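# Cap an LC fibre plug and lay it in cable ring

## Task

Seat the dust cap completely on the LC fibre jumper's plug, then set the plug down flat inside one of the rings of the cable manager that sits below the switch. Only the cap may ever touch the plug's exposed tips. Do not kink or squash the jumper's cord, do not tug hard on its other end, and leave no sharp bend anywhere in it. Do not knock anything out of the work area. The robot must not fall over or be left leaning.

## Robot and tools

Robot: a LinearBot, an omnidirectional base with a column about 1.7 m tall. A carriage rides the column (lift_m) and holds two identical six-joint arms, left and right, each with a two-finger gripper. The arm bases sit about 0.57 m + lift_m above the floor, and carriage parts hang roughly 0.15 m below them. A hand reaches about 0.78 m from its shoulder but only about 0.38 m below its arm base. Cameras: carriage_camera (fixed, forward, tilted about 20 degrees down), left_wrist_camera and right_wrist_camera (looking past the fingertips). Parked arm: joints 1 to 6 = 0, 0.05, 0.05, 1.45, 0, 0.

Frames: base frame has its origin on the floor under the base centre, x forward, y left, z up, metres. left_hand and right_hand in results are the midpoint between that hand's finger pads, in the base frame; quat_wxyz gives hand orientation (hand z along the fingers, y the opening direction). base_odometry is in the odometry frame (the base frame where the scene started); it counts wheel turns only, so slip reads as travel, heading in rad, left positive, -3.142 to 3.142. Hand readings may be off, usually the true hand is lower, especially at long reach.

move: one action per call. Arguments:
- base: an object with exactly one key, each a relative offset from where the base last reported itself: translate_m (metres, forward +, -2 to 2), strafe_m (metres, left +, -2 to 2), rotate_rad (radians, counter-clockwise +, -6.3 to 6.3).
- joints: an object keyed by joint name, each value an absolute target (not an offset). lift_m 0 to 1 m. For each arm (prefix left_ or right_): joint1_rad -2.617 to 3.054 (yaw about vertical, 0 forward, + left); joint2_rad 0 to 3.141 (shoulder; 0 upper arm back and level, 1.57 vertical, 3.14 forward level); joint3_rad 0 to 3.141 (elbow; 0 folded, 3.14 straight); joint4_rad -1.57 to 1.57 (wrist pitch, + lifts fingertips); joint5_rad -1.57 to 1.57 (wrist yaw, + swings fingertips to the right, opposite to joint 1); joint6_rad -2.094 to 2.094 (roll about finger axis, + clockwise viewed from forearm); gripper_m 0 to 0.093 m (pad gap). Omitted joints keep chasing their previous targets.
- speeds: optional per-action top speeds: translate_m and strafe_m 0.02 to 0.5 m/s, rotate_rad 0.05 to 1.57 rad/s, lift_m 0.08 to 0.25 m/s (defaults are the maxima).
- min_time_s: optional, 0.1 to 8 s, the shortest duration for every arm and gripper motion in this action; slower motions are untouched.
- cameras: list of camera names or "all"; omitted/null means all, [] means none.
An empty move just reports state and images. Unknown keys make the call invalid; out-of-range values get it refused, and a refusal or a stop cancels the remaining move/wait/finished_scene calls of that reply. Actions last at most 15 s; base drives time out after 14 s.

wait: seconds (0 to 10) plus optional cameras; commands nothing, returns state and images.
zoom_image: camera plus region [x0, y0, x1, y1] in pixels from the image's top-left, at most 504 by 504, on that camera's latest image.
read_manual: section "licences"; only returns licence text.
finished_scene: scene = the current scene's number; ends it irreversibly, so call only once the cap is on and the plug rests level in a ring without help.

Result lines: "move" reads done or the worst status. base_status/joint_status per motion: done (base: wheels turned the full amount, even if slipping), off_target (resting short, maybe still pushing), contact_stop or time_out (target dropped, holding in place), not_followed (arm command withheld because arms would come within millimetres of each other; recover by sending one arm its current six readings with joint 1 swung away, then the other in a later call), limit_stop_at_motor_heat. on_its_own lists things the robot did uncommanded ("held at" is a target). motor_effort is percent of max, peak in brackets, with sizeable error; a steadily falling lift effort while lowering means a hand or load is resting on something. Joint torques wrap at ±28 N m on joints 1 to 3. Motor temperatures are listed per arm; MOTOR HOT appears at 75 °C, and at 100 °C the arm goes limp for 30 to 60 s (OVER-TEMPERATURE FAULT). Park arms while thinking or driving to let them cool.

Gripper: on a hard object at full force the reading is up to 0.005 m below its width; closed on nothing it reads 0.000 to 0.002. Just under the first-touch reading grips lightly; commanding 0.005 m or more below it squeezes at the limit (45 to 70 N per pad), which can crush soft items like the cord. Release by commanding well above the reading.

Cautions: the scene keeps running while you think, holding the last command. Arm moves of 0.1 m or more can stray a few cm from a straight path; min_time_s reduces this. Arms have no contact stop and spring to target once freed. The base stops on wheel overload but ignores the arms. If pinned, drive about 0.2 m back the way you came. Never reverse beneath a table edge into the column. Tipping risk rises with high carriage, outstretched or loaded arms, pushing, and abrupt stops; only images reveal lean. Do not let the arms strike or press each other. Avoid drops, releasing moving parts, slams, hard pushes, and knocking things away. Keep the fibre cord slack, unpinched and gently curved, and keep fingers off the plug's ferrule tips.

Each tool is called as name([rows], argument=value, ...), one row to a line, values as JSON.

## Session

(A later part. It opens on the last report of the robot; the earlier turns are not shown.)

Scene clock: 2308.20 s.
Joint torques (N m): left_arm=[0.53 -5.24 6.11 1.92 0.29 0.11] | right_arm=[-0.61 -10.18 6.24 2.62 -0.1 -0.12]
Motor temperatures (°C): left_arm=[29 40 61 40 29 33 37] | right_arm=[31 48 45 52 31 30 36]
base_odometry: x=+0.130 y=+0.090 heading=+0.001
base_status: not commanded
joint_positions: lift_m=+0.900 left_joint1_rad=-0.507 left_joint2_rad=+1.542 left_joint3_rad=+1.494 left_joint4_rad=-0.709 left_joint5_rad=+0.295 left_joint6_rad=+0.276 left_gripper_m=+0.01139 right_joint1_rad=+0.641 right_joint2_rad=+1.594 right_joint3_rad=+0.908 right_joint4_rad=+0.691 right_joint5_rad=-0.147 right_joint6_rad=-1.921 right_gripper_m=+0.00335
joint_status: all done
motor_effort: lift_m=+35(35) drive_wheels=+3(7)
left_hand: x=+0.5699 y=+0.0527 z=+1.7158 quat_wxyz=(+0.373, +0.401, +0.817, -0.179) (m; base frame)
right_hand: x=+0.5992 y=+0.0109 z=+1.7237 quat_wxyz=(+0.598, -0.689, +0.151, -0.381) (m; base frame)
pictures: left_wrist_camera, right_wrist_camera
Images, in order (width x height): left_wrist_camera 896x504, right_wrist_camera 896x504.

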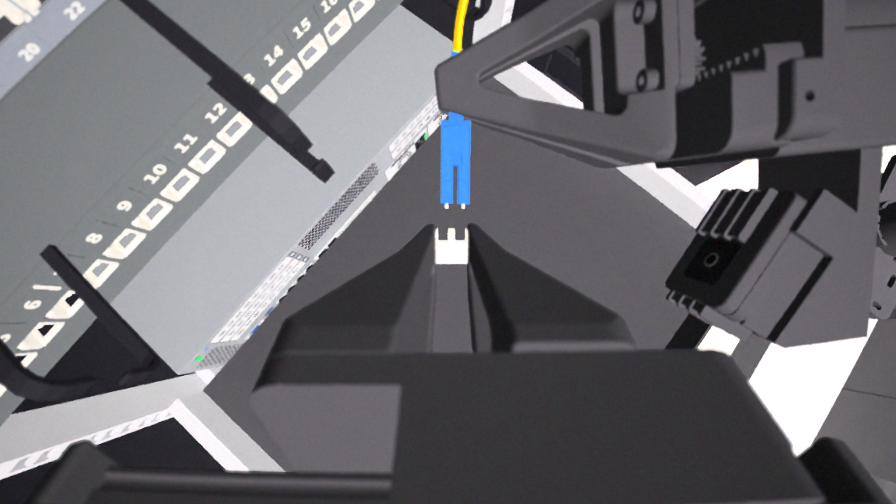

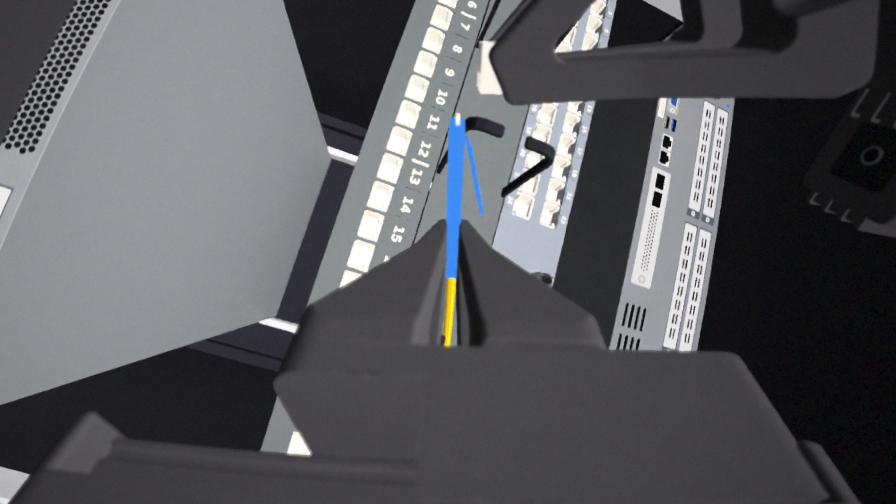

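move(joints={"left_joint1_rad": -0.516, "left_joint2_rad": 1.558, "left_joint3_rad": 1.445, "left_joint4_rad": -0.687, "left_joint5_rad": 0.307, "left_joint6_rad": 0.286}, min_time_s=2, cameras=["left_wrist_camera", "right_wrist_camera"])

zoom_image(camera="left_wrist_camera", region=[380, 120, 520, 280])

zoom_image(camera="right_wrist_camera", region=[400, 0, 540, 140])

Scene clock: 2333.80 s.
Joint torques (N m): left_arm=[-0.64 -5.22 6.58 1.88 0.29 0.11] | right_arm=[-0.65 -10.17 6.24 2.61 -0.1 -0.13]
Motor temperatures (°C): left_arm=[29 41 58 41 29 33 37] | right_arm=[31 48 45 52 31 30 36]
move: done
base_odometry: x=+0.130 y=+0.090 heading=+0.001
base_status: not commanded
joint_positions: lift_m=+0.900 left_joint1_rad=-0.507 left_joint2_rad=+1.542 left_joint3_rad=+1.462 left_joint4_rad=-0.702 left_joint5_rad=+0.295 left_joint6_rad=+0.276 left_gripper_m=+0.01139 right_joint1_rad=+0.641 right_joint2_rad=+1.594 right_joint3_rad=+0.908 right_joint4_rad=+0.691 right_joint5_rad=-0.147 right_joint6_rad=-1.921 right_gripper_m=+0.00335
joint_status: all done
motor_effort: lift_m=+35(35) drive_wheels=+1(8)
left_hand: x=+0.5673 y=+0.0541 z=+1.7034 quat_wxyz=(+0.361, +0.401, +0.823, -0.179) (m; base frame)
right_hand: x=+0.5992 y=+0.0109 z=+1.7237 quat_wxyz=(+0.598, -0.689, +0.151, -0.381) (m; base frame)
pictures: left_wrist_camera, right_wrist_camera
Images, in order (width x height): left_wrist_camera 896x504, right_wrist_camera 896x504.

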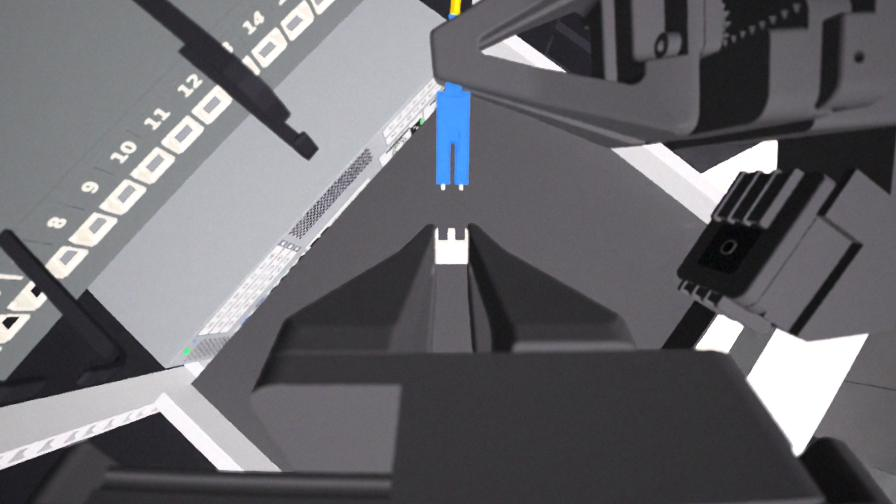

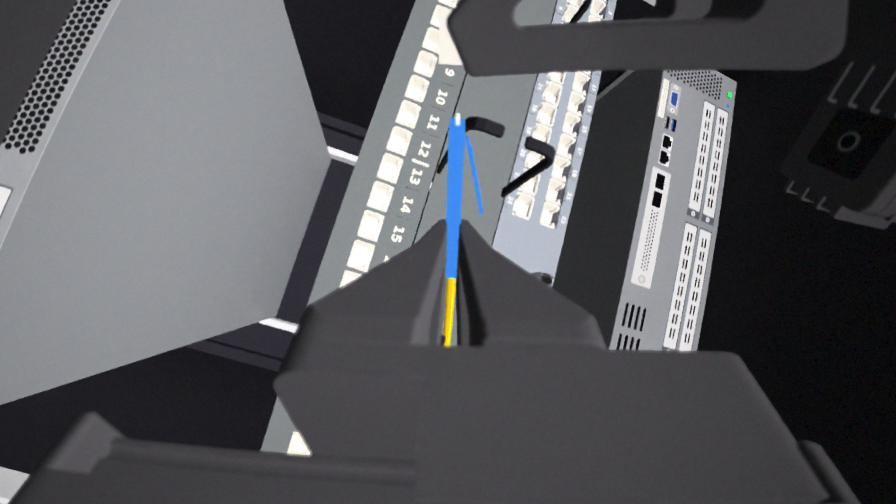

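Scaled by 3.150 from the camera's 896x504 image, which has a finer 1280x720 frame.

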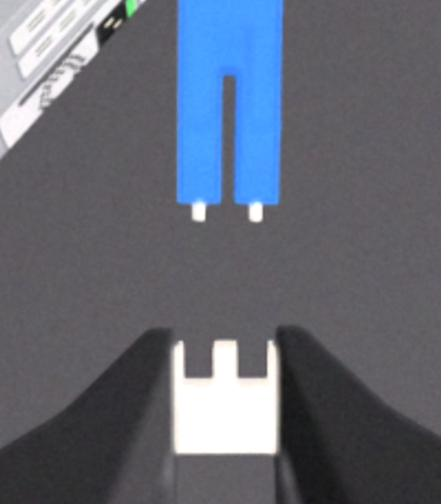

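Scaled by 3.600 from the camera's 896x504 image, which has a finer 1280x720 frame.

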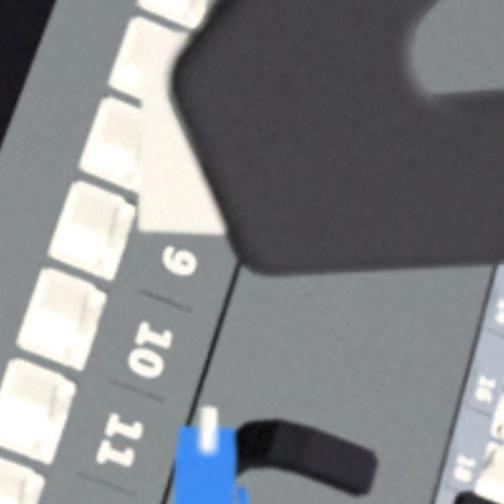

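zoom_image(camera="right_wrist_camera", region=[410, 20, 510, 130])

zoom_image(camera="left_wrist_camera", region=[410, 170, 500, 280])

Scaled by 4.582 from the camera's 896x504 image, which has a finer 1280x720 frame.

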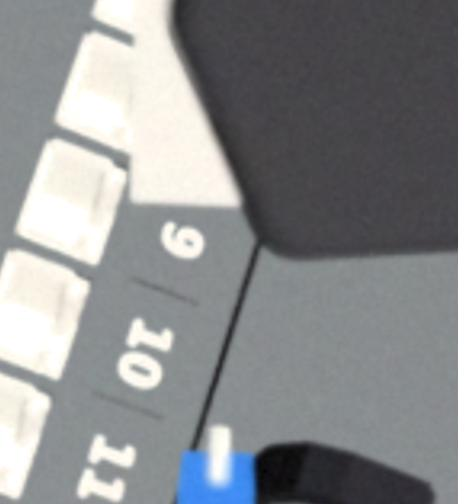

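Scaled by 4.582 from the camera's 896x504 image, which has a finer 1280x720 frame.

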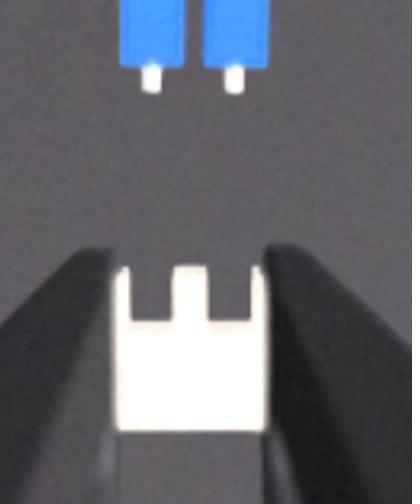

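wait(seconds=0, cameras=["carriage_camera"])

Scene clock: 2454.83 s.
Joint torques (N m): left_arm=[-0.64 -5.22 6.6 1.88 0.29 0.11] | right_arm=[-0.62 -10.19 6.26 2.62 -0.11 -0.12]
Motor temperatures (°C): left_arm=[29 40 54 45 29 33 37] | right_arm=[31 48 45 53 31 30 36]
base_odometry: x=+0.130 y=+0.090 heading=+0.001
base_status: not commanded
joint_positions: lift_m=+0.900 left_joint1_rad=-0.507 left_joint2_rad=+1.542 left_joint3_rad=+1.462 left_joint4_rad=-0.701 left_joint5_rad=+0.295 left_joint6_rad=+0.276 left_gripper_m=+0.01139 right_joint1_rad=+0.641 right_joint2_rad=+1.594 right_joint3_rad=+0.908 right_joint4_rad=+0.691 right_joint5_rad=-0.147 right_joint6_rad=-1.921 right_gripper_m=+0.00335
joint_status: all done
motor_effort: lift_m=+35(35) drive_wheels=+1(8)
left_hand: x=+0.5676 y=+0.0539 z=+1.7037 quat_wxyz=(+0.362, +0.401, +0.822, -0.179) (m; base frame)
right_hand: x=+0.5992 y=+0.0109 z=+1.7237 quat_wxyz=(+0.598, -0.689, +0.151, -0.381) (m; base frame)
pictures: carriage_camera
Images, in order (width x height): carriage_camera 896x504.

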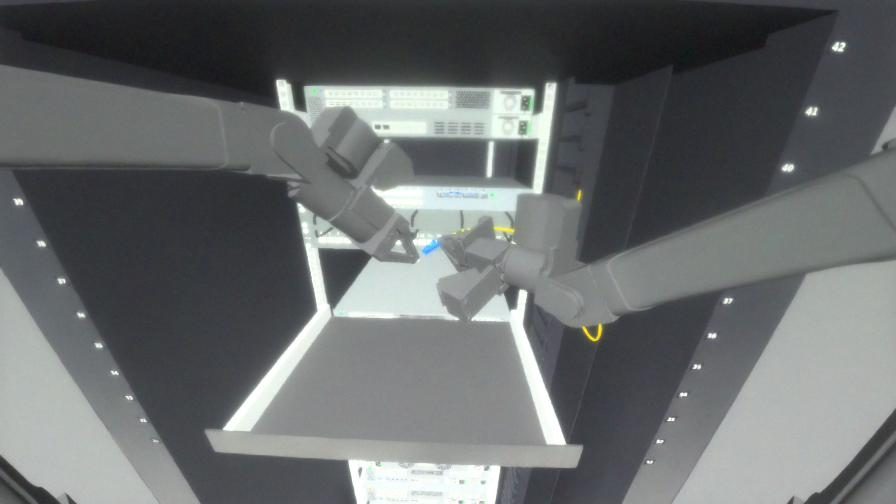

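zoom_image(camera="carriage_camera", region=[380, 215, 470, 285])

Scaled by 5.600 from the camera's 896x504 image, which has a finer 1280x720 frame.

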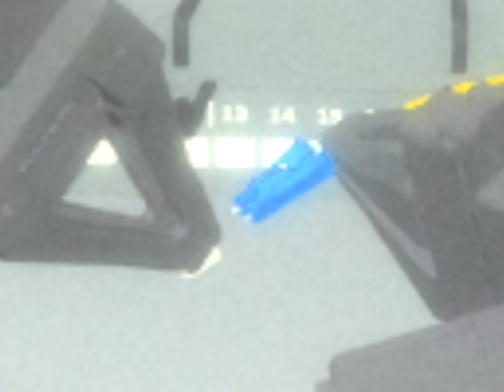

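zoom_image(camera="carriage_camera", region=[404, 238, 434, 268])

zoom_image(camera="right_wrist_camera", region=[425, 30, 485, 130])

Scaled by 16.800 from the camera's 896x504 image, which has a finer 1280x720 frame.

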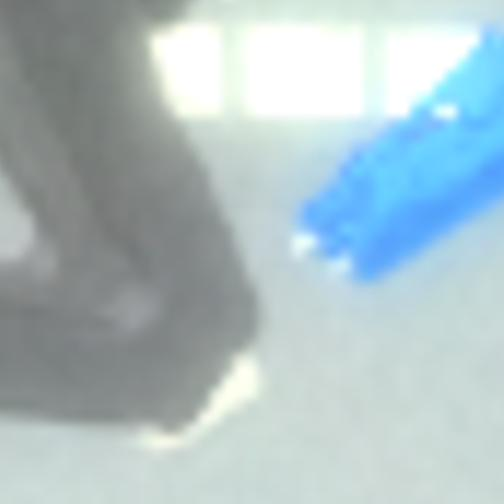

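This scene's latest camera images include none from right_wrist_camera. They are from: carriage_camera. right_wrist_camera's image comes with the result of a call that names it in "cameras".

wait(seconds=0, cameras=["right_wrist_camera", "left_wrist_camera"])

zoom_image(camera="right_wrist_camera", region=[430, 10, 475, 70])

zoom_image(camera="left_wrist_camera", region=[425, 215, 480, 275])

Scene clock: 2585.97 s.
Joint torques (N m): left_arm=[-0.64 -5.22 6.58 1.87 0.28 0.11] | right_arm=[-0.62 -10.18 6.26 2.61 -0.1 -0.12]
Motor temperatures (°C): left_arm=[29 40 53 46 29 33 37] | right_arm=[31 49 45 53 31 30 36]
base_odometry: x=+0.130 y=+0.090 heading=+0.001
base_status: not commanded
joint_positions: lift_m=+0.900 left_joint1_rad=-0.507 left_joint2_rad=+1.542 left_joint3_rad=+1.462 left_joint4_rad=-0.701 left_joint5_rad=+0.295 left_joint6_rad=+0.276 left_gripper_m=+0.01139 right_joint1_rad=+0.641 right_joint2_rad=+1.594 right_joint3_rad=+0.908 right_joint4_rad=+0.691 right_joint5_rad=-0.147 right_joint6_rad=-1.921 right_gripper_m=+0.00335
joint_status: all done
motor_effort: lift_m=+35(35) drive_wheels=+1(8)
left_hand: x=+0.5676 y=+0.0539 z=+1.7037 quat_wxyz=(+0.362, +0.401, +0.822, -0.179) (m; base frame)
right_hand: x=+0.5992 y=+0.0109 z=+1.7237 quat_wxyz=(+0.598, -0.689, +0.151, -0.381) (m; base frame)
pictures: left_wrist_camera, right_wrist_camera
Images, in order (width x height): left_wrist_camera 896x504, right_wrist_camera 896x504.

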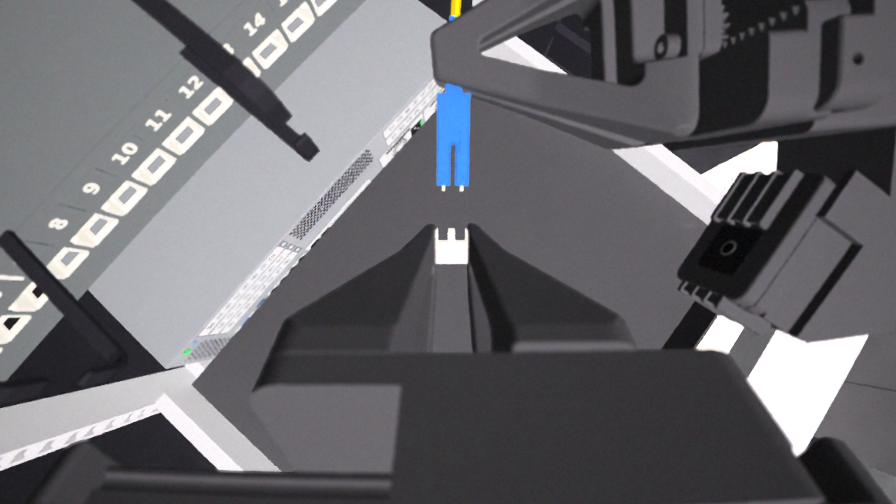

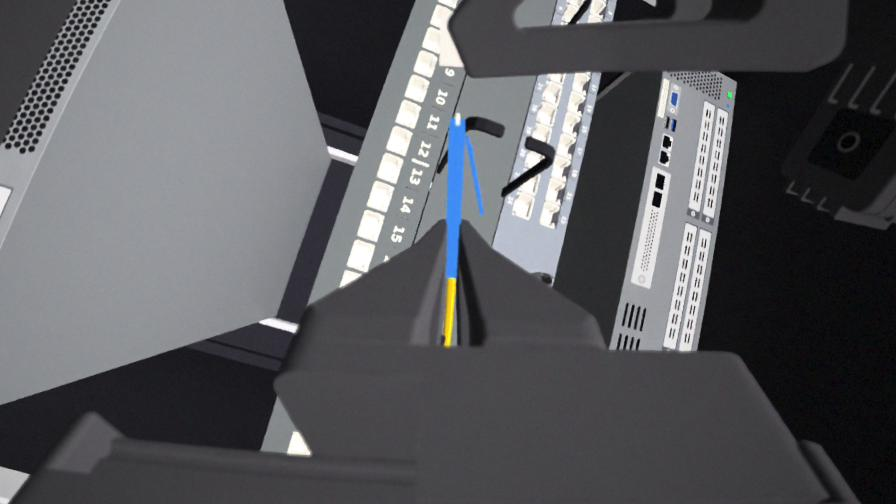

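Scaled by 8.400 from the camera's 896x504 image, which has a finer 1280x720 frame.

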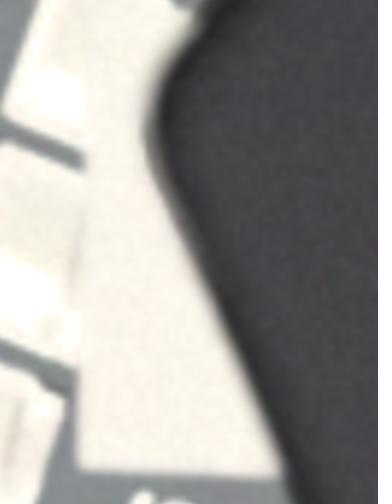

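Scaled by 8.400 from the camera's 896x504 image, which has a finer 1280x720 frame.

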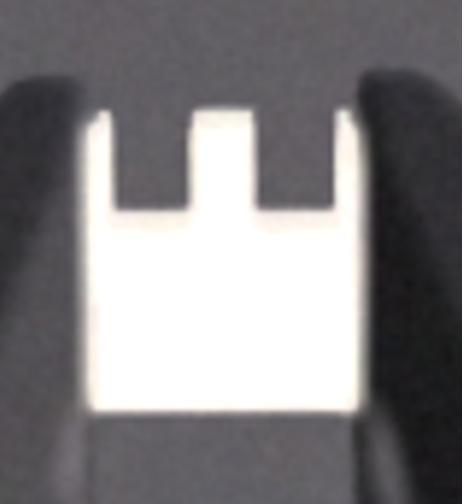

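move(joints={"left_joint1_rad": -0.526, "left_joint2_rad": 1.570, "left_joint3_rad": 1.521, "left_joint4_rad": -0.6685, "left_joint5_rad": 0.280, "left_joint6_rad": 0.256}, min_time_s=2, cameras=["left_wrist_camera", "right_wrist_camera"])

zoom_image(camera="left_wrist_camera", region=[410, 170, 500, 280])

zoom_image(camera="right_wrist_camera", region=[420, 30, 510, 140])

Scene clock: 2642.93 s.
Joint torques (N m): left_arm=[-0.62 -5.44 11.52 1.93 0.06 -0.1] | right_arm=[-0.64 -10.19 6.26 2.62 -0.1 -0.12]
Motor temperatures (°C): left_arm=[29 41 53 46 29 33 37] | right_arm=[31 49 45 53 31 30 37]
move: done
base_odometry: x=+0.130 y=+0.090 heading=+0.001
base_status: not commanded
joint_positions: lift_m=+0.900 left_joint1_rad=-0.518 left_joint2_rad=+1.556 left_joint3_rad=+1.481 left_joint4_rad=-0.684 left_joint5_rad=+0.293 left_joint6_rad=+0.267 left_gripper_m=+0.01139 right_joint1_rad=+0.641 right_joint2_rad=+1.594 right_joint3_rad=+0.908 right_joint4_rad=+0.691 right_joint5_rad=-0.147 right_joint6_rad=-1.921 right_gripper_m=+0.00335
joint_status: all done
motor_effort: lift_m=+35(35) drive_wheels=+3(6)
left_hand: x=+0.5713 y=+0.0469 z=+1.7089 quat_wxyz=(+0.371, +0.401, +0.818, -0.182) (m; base frame)
right_hand: x=+0.5992 y=+0.0109 z=+1.7237 quat_wxyz=(+0.598, -0.689, +0.151, -0.381) (m; base frame)
pictures: left_wrist_camera, right_wrist_camera
Images, in order (width x height): left_wrist_camera 896x504, right_wrist_camera 896x504.

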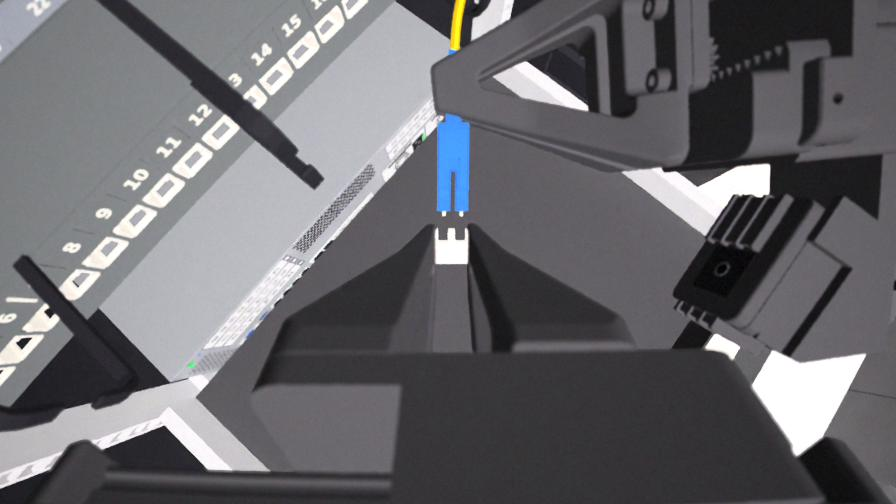

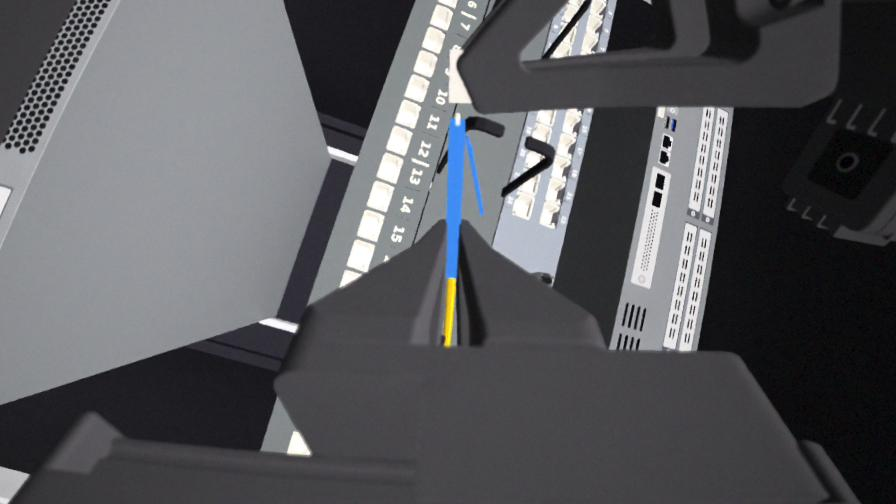

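Scaled by 4.582 from the camera's 896x504 image, which has a finer 1280x720 frame.

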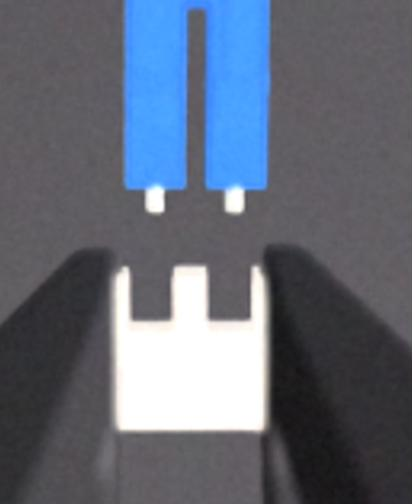

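Scaled by 4.582 from the camera's 896x504 image, which has a finer 1280x720 frame.

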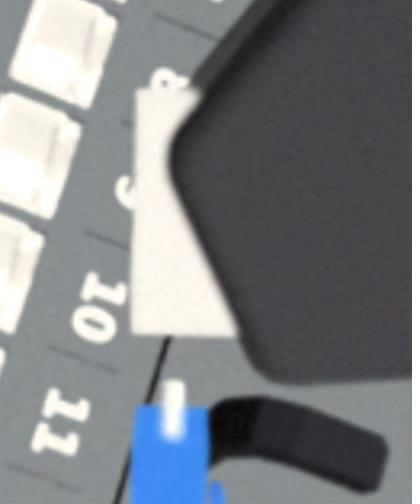

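move(joints={"left_joint1_rad": -0.534, "left_joint2_rad": 1.586, "left_joint3_rad": 1.540, "left_joint4_rad": -0.6695, "left_joint5_rad": 0.271, "left_joint6_rad": 0.248}, min_time_s=2, cameras=["left_wrist_camera", "right_wrist_camera"])

zoom_image(camera="left_wrist_camera", region=[410, 170, 500, 280])

zoom_image(camera="right_wrist_camera", region=[420, 30, 510, 140])

Scene clock: 2694.07 s.
Joint torques (N m): left_arm=[-0.59 -5.63 11.56 1.91 0.05 -0.09] | right_arm=[-0.64 -10.18 6.24 2.61 -0.1 -0.12]
Motor temperatures (°C): left_arm=[29 42 61 47 29 33 37] | right_arm=[31 49 45 53 31 30 37]
move: done
base_odometry: x=+0.130 y=+0.090 heading=+0.001
base_status: not commanded
joint_positions: lift_m=+0.900 left_joint1_rad=-0.526 left_joint2_rad=+1.572 left_joint3_rad=+1.501 left_joint4_rad=-0.682 left_joint5_rad=+0.284 left_joint6_rad=+0.259 left_gripper_m=+0.01139 right_joint1_rad=+0.641 right_joint2_rad=+1.594 right_joint3_rad=+0.908 right_joint4_rad=+0.691 right_joint5_rad=-0.147 right_joint6_rad=-1.921 right_gripper_m=+0.00335
joint_status: all done
motor_effort: lift_m=+35(35) drive_wheels=+2(5)
left_hand: x=+0.5744 y=+0.0427 z=+1.7103 quat_wxyz=(+0.372, +0.400, +0.818, -0.181) (m; base frame)
right_hand: x=+0.5992 y=+0.0109 z=+1.7237 quat_wxyz=(+0.598, -0.689, +0.151, -0.381) (m; base frame)
pictures: left_wrist_camera, right_wrist_camera
Images, in order (width x height): left_wrist_camera 896x504, right_wrist_camera 896x504.

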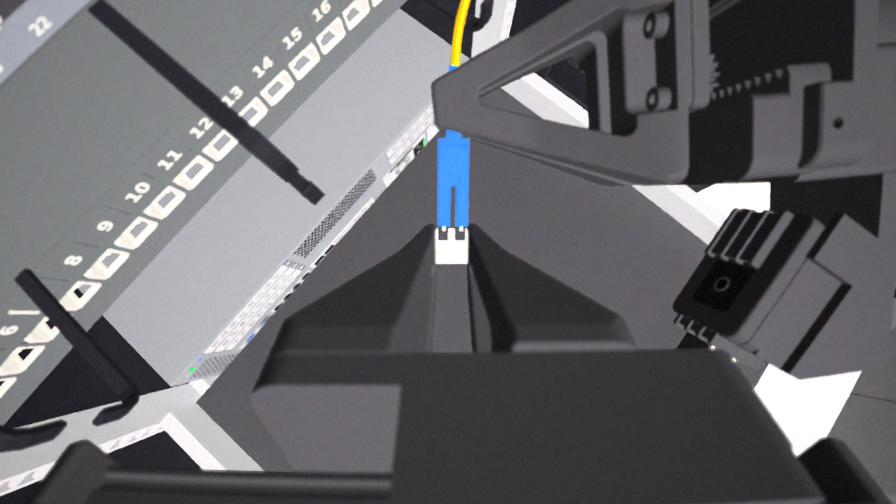

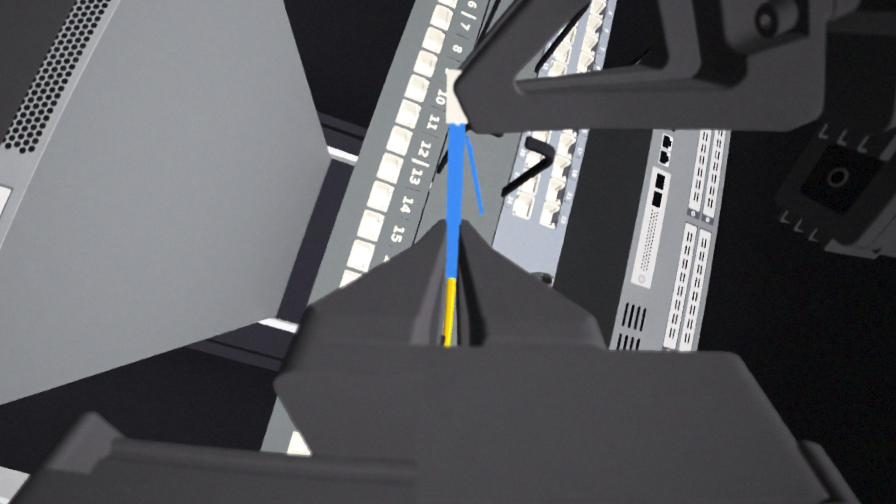

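Scaled by 4.582 from the camera's 896x504 image, which has a finer 1280x720 frame.

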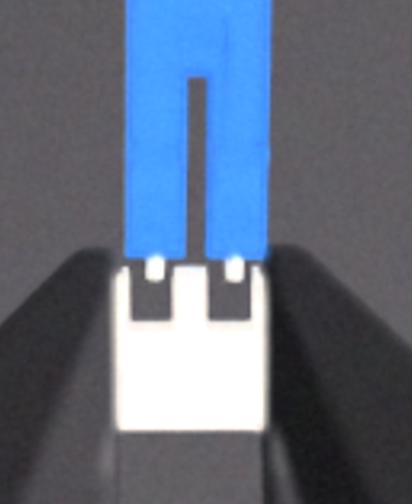

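Scaled by 4.582 from the camera's 896x504 image, which has a finer 1280x720 frame.

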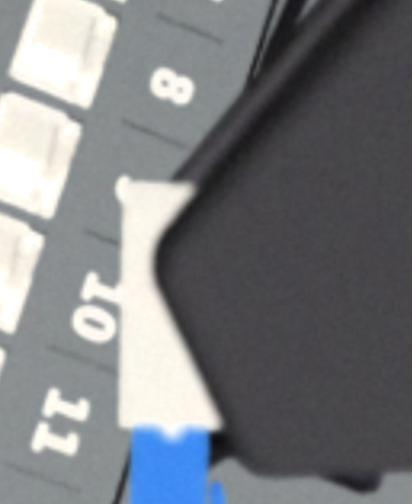

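move(joints={"left_joint1_rad": -0.5375, "left_joint2_rad": 1.5935, "left_joint3_rad": 1.5495, "left_joint4_rad": -0.6695, "left_joint5_rad": 0.268, "left_joint6_rad": 0.2455}, min_time_s=2, cameras=["left_wrist_camera", "right_wrist_camera"])

zoom_image(camera="left_wrist_camera", region=[410, 170, 500, 280])

zoom_image(camera="right_wrist_camera", region=[420, 30, 510, 140])

Scene clock: 2757.27 s.
Joint torques (N m): left_arm=[-0.64 -5.72 11.54 1.91 0.05 -0.1] | right_arm=[-0.64 -10.18 6.26 2.62 -0.1 -0.12]
Motor temperatures (°C): left_arm=[29 42 66 47 29 33 37] | right_arm=[31 50 45 53 31 30 37]
move: done
base_odometry: x=+0.130 y=+0.090 heading=+0.001
base_status: not commanded
joint_positions: lift_m=+0.900 left_joint1_rad=-0.529 left_joint2_rad=+1.580 left_joint3_rad=+1.510 left_joint4_rad=-0.682 left_joint5_rad=+0.281 left_joint6_rad=+0.257 left_gripper_m=+0.01139 right_joint1_rad=+0.641 right_joint2_rad=+1.594 right_joint3_rad=+0.908 right_joint4_rad=+0.691 right_joint5_rad=-0.147 right_joint6_rad=-1.921 right_gripper_m=+0.00335
joint_status: all done
motor_effort: lift_m=+35(35) drive_wheels=+5(6)
left_hand: x=+0.5758 y=+0.0408 z=+1.7108 quat_wxyz=(+0.373, +0.399, +0.818, -0.181) (m; base frame)
right_hand: x=+0.5992 y=+0.0109 z=+1.7237 quat_wxyz=(+0.598, -0.689, +0.151, -0.381) (m; base frame)
pictures: left_wrist_camera, right_wrist_camera
Images, in order (width x height): left_wrist_camera 896x504, right_wrist_camera 896x504.

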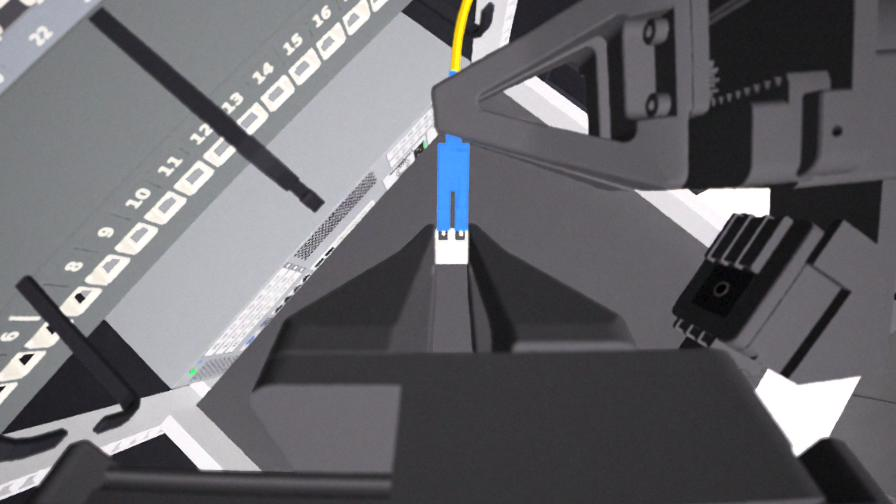

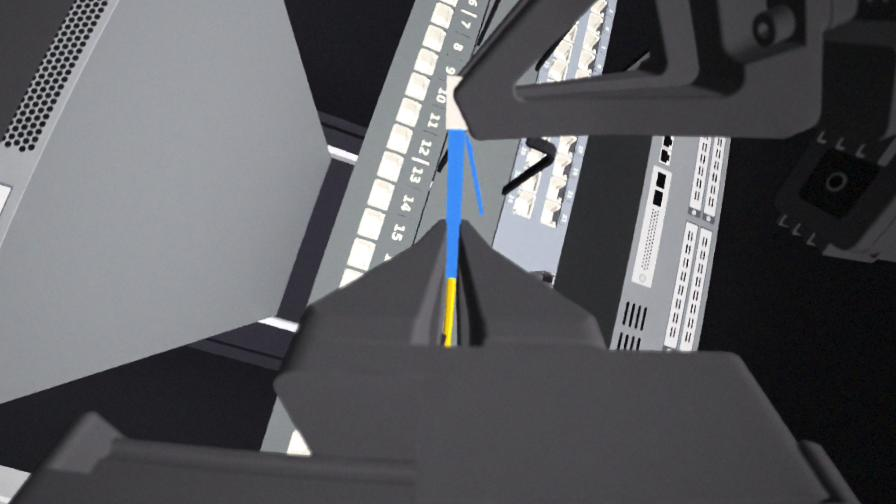

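Scaled by 4.582 from the camera's 896x504 image, which has a finer 1280x720 frame.

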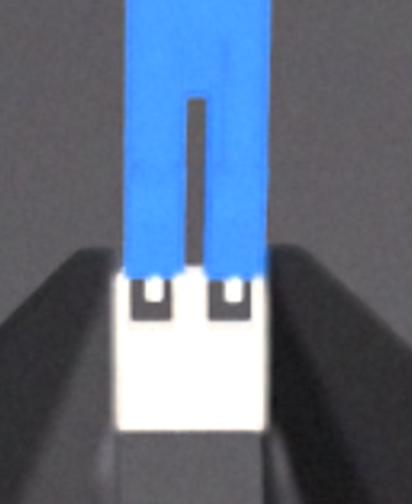

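Scaled by 4.582 from the camera's 896x504 image, which has a finer 1280x720 frame.

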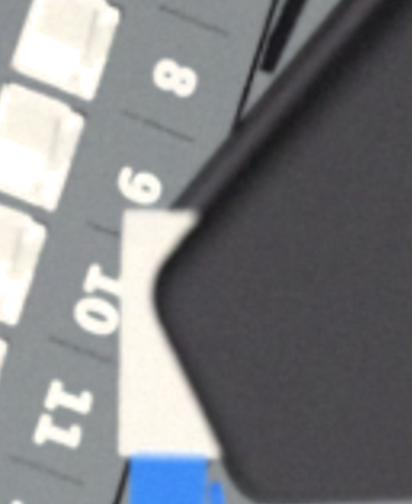

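zoom_image(camera="left_wrist_camera", region=[430, 215, 475, 255])

zoom_image(camera="right_wrist_camera", region=[435, 105, 480, 145])

Scaled by 11.200 from the camera's 896x504 image, which has a finer 1280x720 frame.

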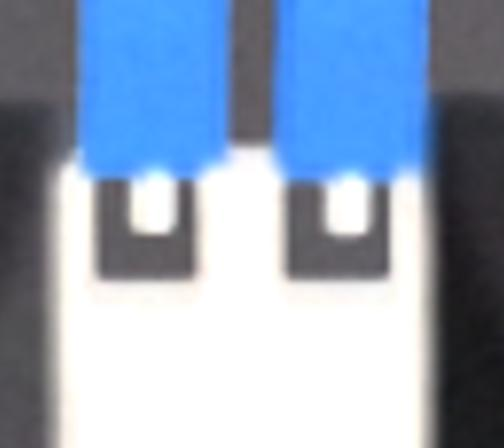

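Scaled by 11.200 from the camera's 896x504 image, which has a finer 1280x720 frame.

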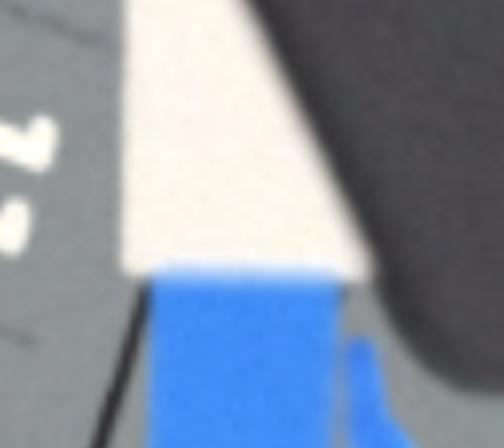

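move(joints={"left_joint1_rad": -0.5415, "left_joint2_rad": 1.6025, "left_joint3_rad": 1.561, "left_joint4_rad": -0.6695, "left_joint5_rad": 0.265, "left_joint6_rad": 0.2425}, min_time_s=2, cameras=["left_wrist_camera", "right_wrist_camera"])

zoom_image(camera="left_wrist_camera", region=[410, 170, 500, 280])

zoom_image(camera="right_wrist_camera", region=[420, 30, 510, 140])

Scene clock: 2796.13 s.
Joint torques (N m): left_arm=[-0.69 -5.79 11.63 1.91 0.05 -0.09] | right_arm=[-0.59 -10.15 6.24 2.6 -0.1 -0.12]
Motor temperatures (°C): left_arm=[29 43 68 47 29 33 37] | right_arm=[31 50 45 53 31 30 37]
move: done
base_odometry: x=+0.130 y=+0.090 heading=+0.001
base_status: not commanded
joint_positions: lift_m=+0.900 left_joint1_rad=-0.532 left_joint2_rad=+1.589 left_joint3_rad=+1.521 left_joint4_rad=-0.682 left_joint5_rad=+0.279 left_joint6_rad=+0.254 left_gripper_m=+0.01139 right_joint1_rad=+0.640 right_joint2_rad=+1.594 right_joint3_rad=+0.908 right_joint4_rad=+0.692 right_joint5_rad=-0.147 right_joint6_rad=-1.921 right_gripper_m=+0.00335
joint_status: all done
motor_effort: lift_m=+35(35) drive_wheels=+1(7)
left_hand: x=+0.5776 y=+0.0388 z=+1.7115 quat_wxyz=(+0.373, +0.399, +0.818, -0.181) (m; base frame)
right_hand: x=+0.5995 y=+0.0106 z=+1.7239 quat_wxyz=(+0.598, -0.689, +0.151, -0.381) (m; base frame)
pictures: left_wrist_camera, right_wrist_camera
Images, in order (width x height): left_wrist_camera 896x504, right_wrist_camera 896x504.

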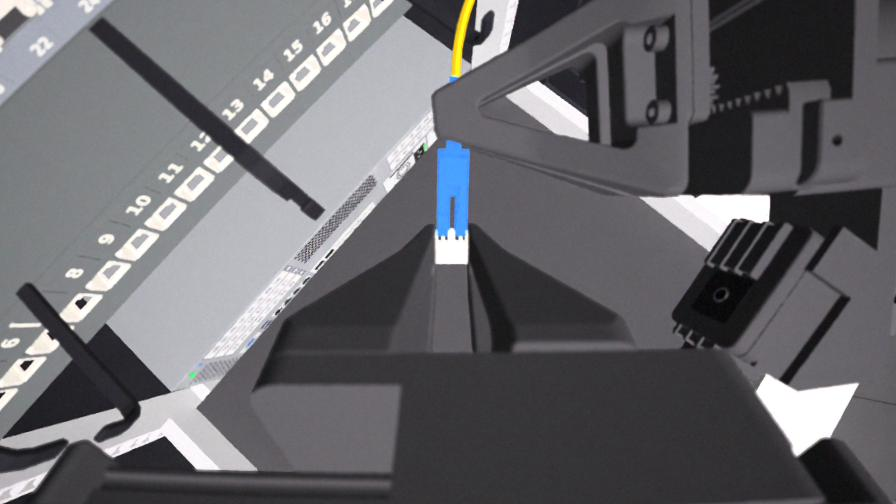

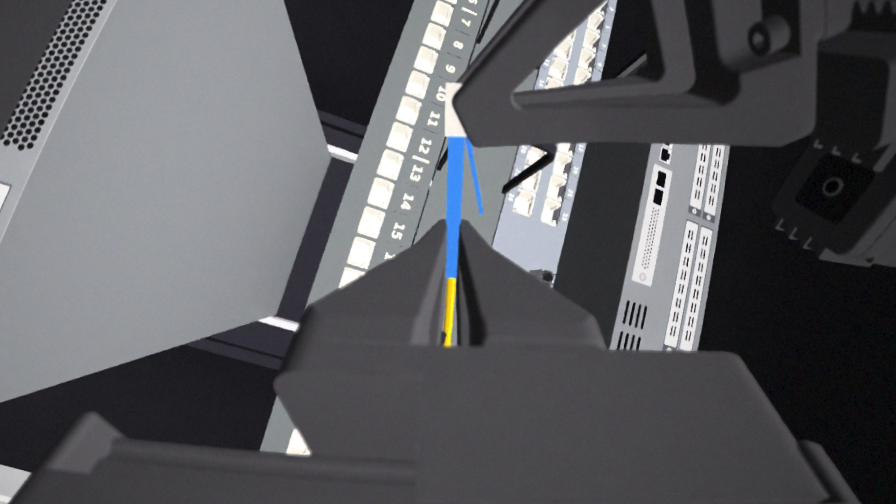

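Scaled by 4.582 from the camera's 896x504 image, which has a finer 1280x720 frame.

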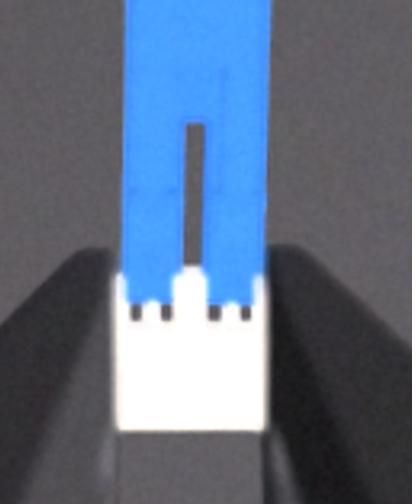

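Scaled by 4.582 from the camera's 896x504 image, which has a finer 1280x720 frame.

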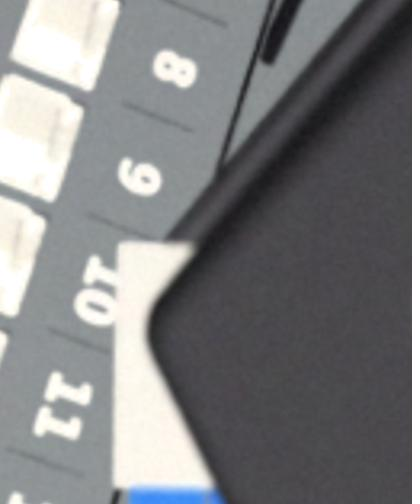

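move(joints={"left_joint1_rad": -0.5455, "left_joint2_rad": 1.6115, "left_joint3_rad": 1.5725, "left_joint4_rad": -0.6695, "left_joint5_rad": 0.262, "left_joint6_rad": 0.2395}, min_time_s=2, cameras=["left_wrist_camera", "right_wrist_camera"])

zoom_image(camera="left_wrist_camera", region=[410, 170, 500, 280])

zoom_image(camera="right_wrist_camera", region=[420, 60, 510, 170])

Scene clock: 2821.67 s.
Joint torques (N m): left_arm=[-0.69 -5.82 11.73 1.91 0.06 -0.09] | right_arm=[-0.28 -10.17 6.24 2.59 -0.11 -0.12]
Motor temperatures (°C): left_arm=[29 42 68 47 29 33 37] | right_arm=[31 50 45 53 31 30 37]
move: done
base_odometry: x=+0.130 y=+0.090 heading=+0.001
base_status: not commanded
joint_positions: lift_m=+0.900 left_joint1_rad=-0.537 left_joint2_rad=+1.597 left_joint3_rad=+1.531 left_joint4_rad=-0.682 left_joint5_rad=+0.273 left_joint6_rad=+0.251 left_gripper_m=+0.01139 right_joint1_rad=+0.637 right_joint2_rad=+1.594 right_joint3_rad=+0.908 right_joint4_rad=+0.693 right_joint5_rad=-0.147 right_joint6_rad=-1.921 right_gripper_m=+0.00335
joint_status: all done
motor_effort: lift_m=+35(35) drive_wheels=+4(6)
left_hand: x=+0.5791 y=+0.0366 z=+1.7119 quat_wxyz=(+0.374, +0.399, +0.818, -0.180) (m; base frame)
right_hand: x=+0.6003 y=+0.0095 z=+1.7240 quat_wxyz=(+0.598, -0.688, +0.152, -0.382) (m; base frame)
pictures: left_wrist_camera, right_wrist_camera
Images, in order (width x height): left_wrist_camera 896x504, right_wrist_camera 896x504.

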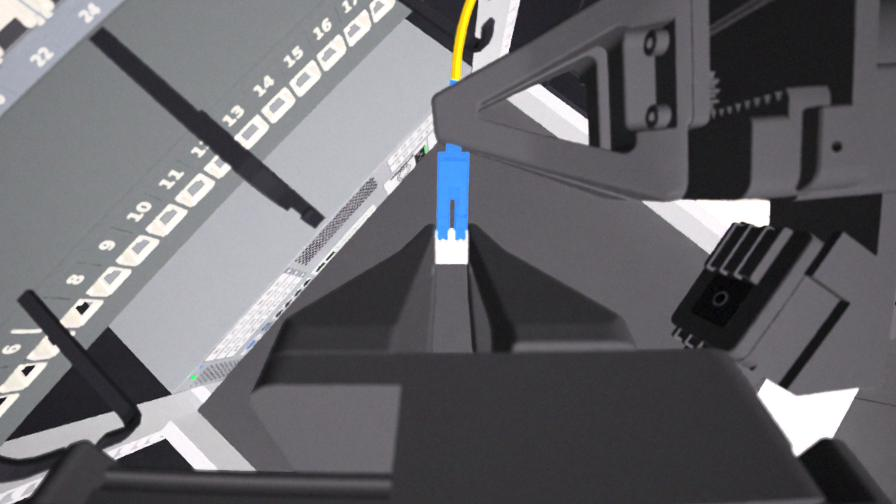

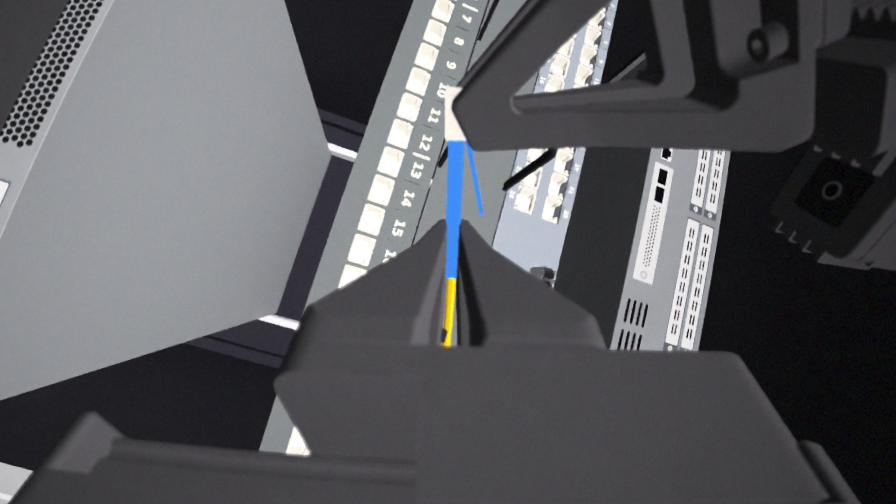

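Scaled by 4.582 from the camera's 896x504 image, which has a finer 1280x720 frame.

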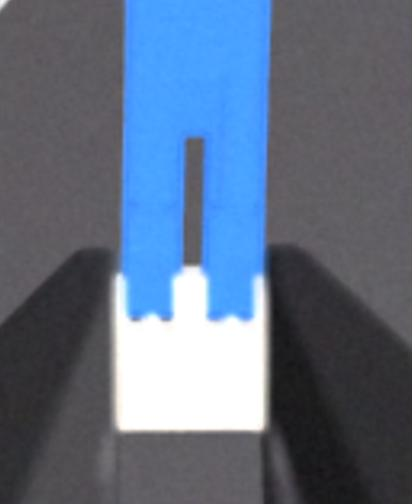

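Scaled by 4.582 from the camera's 896x504 image, which has a finer 1280x720 frame.

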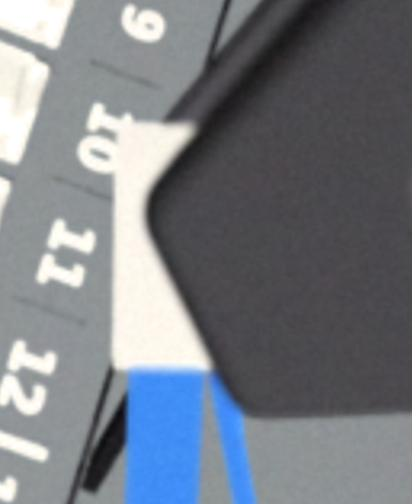

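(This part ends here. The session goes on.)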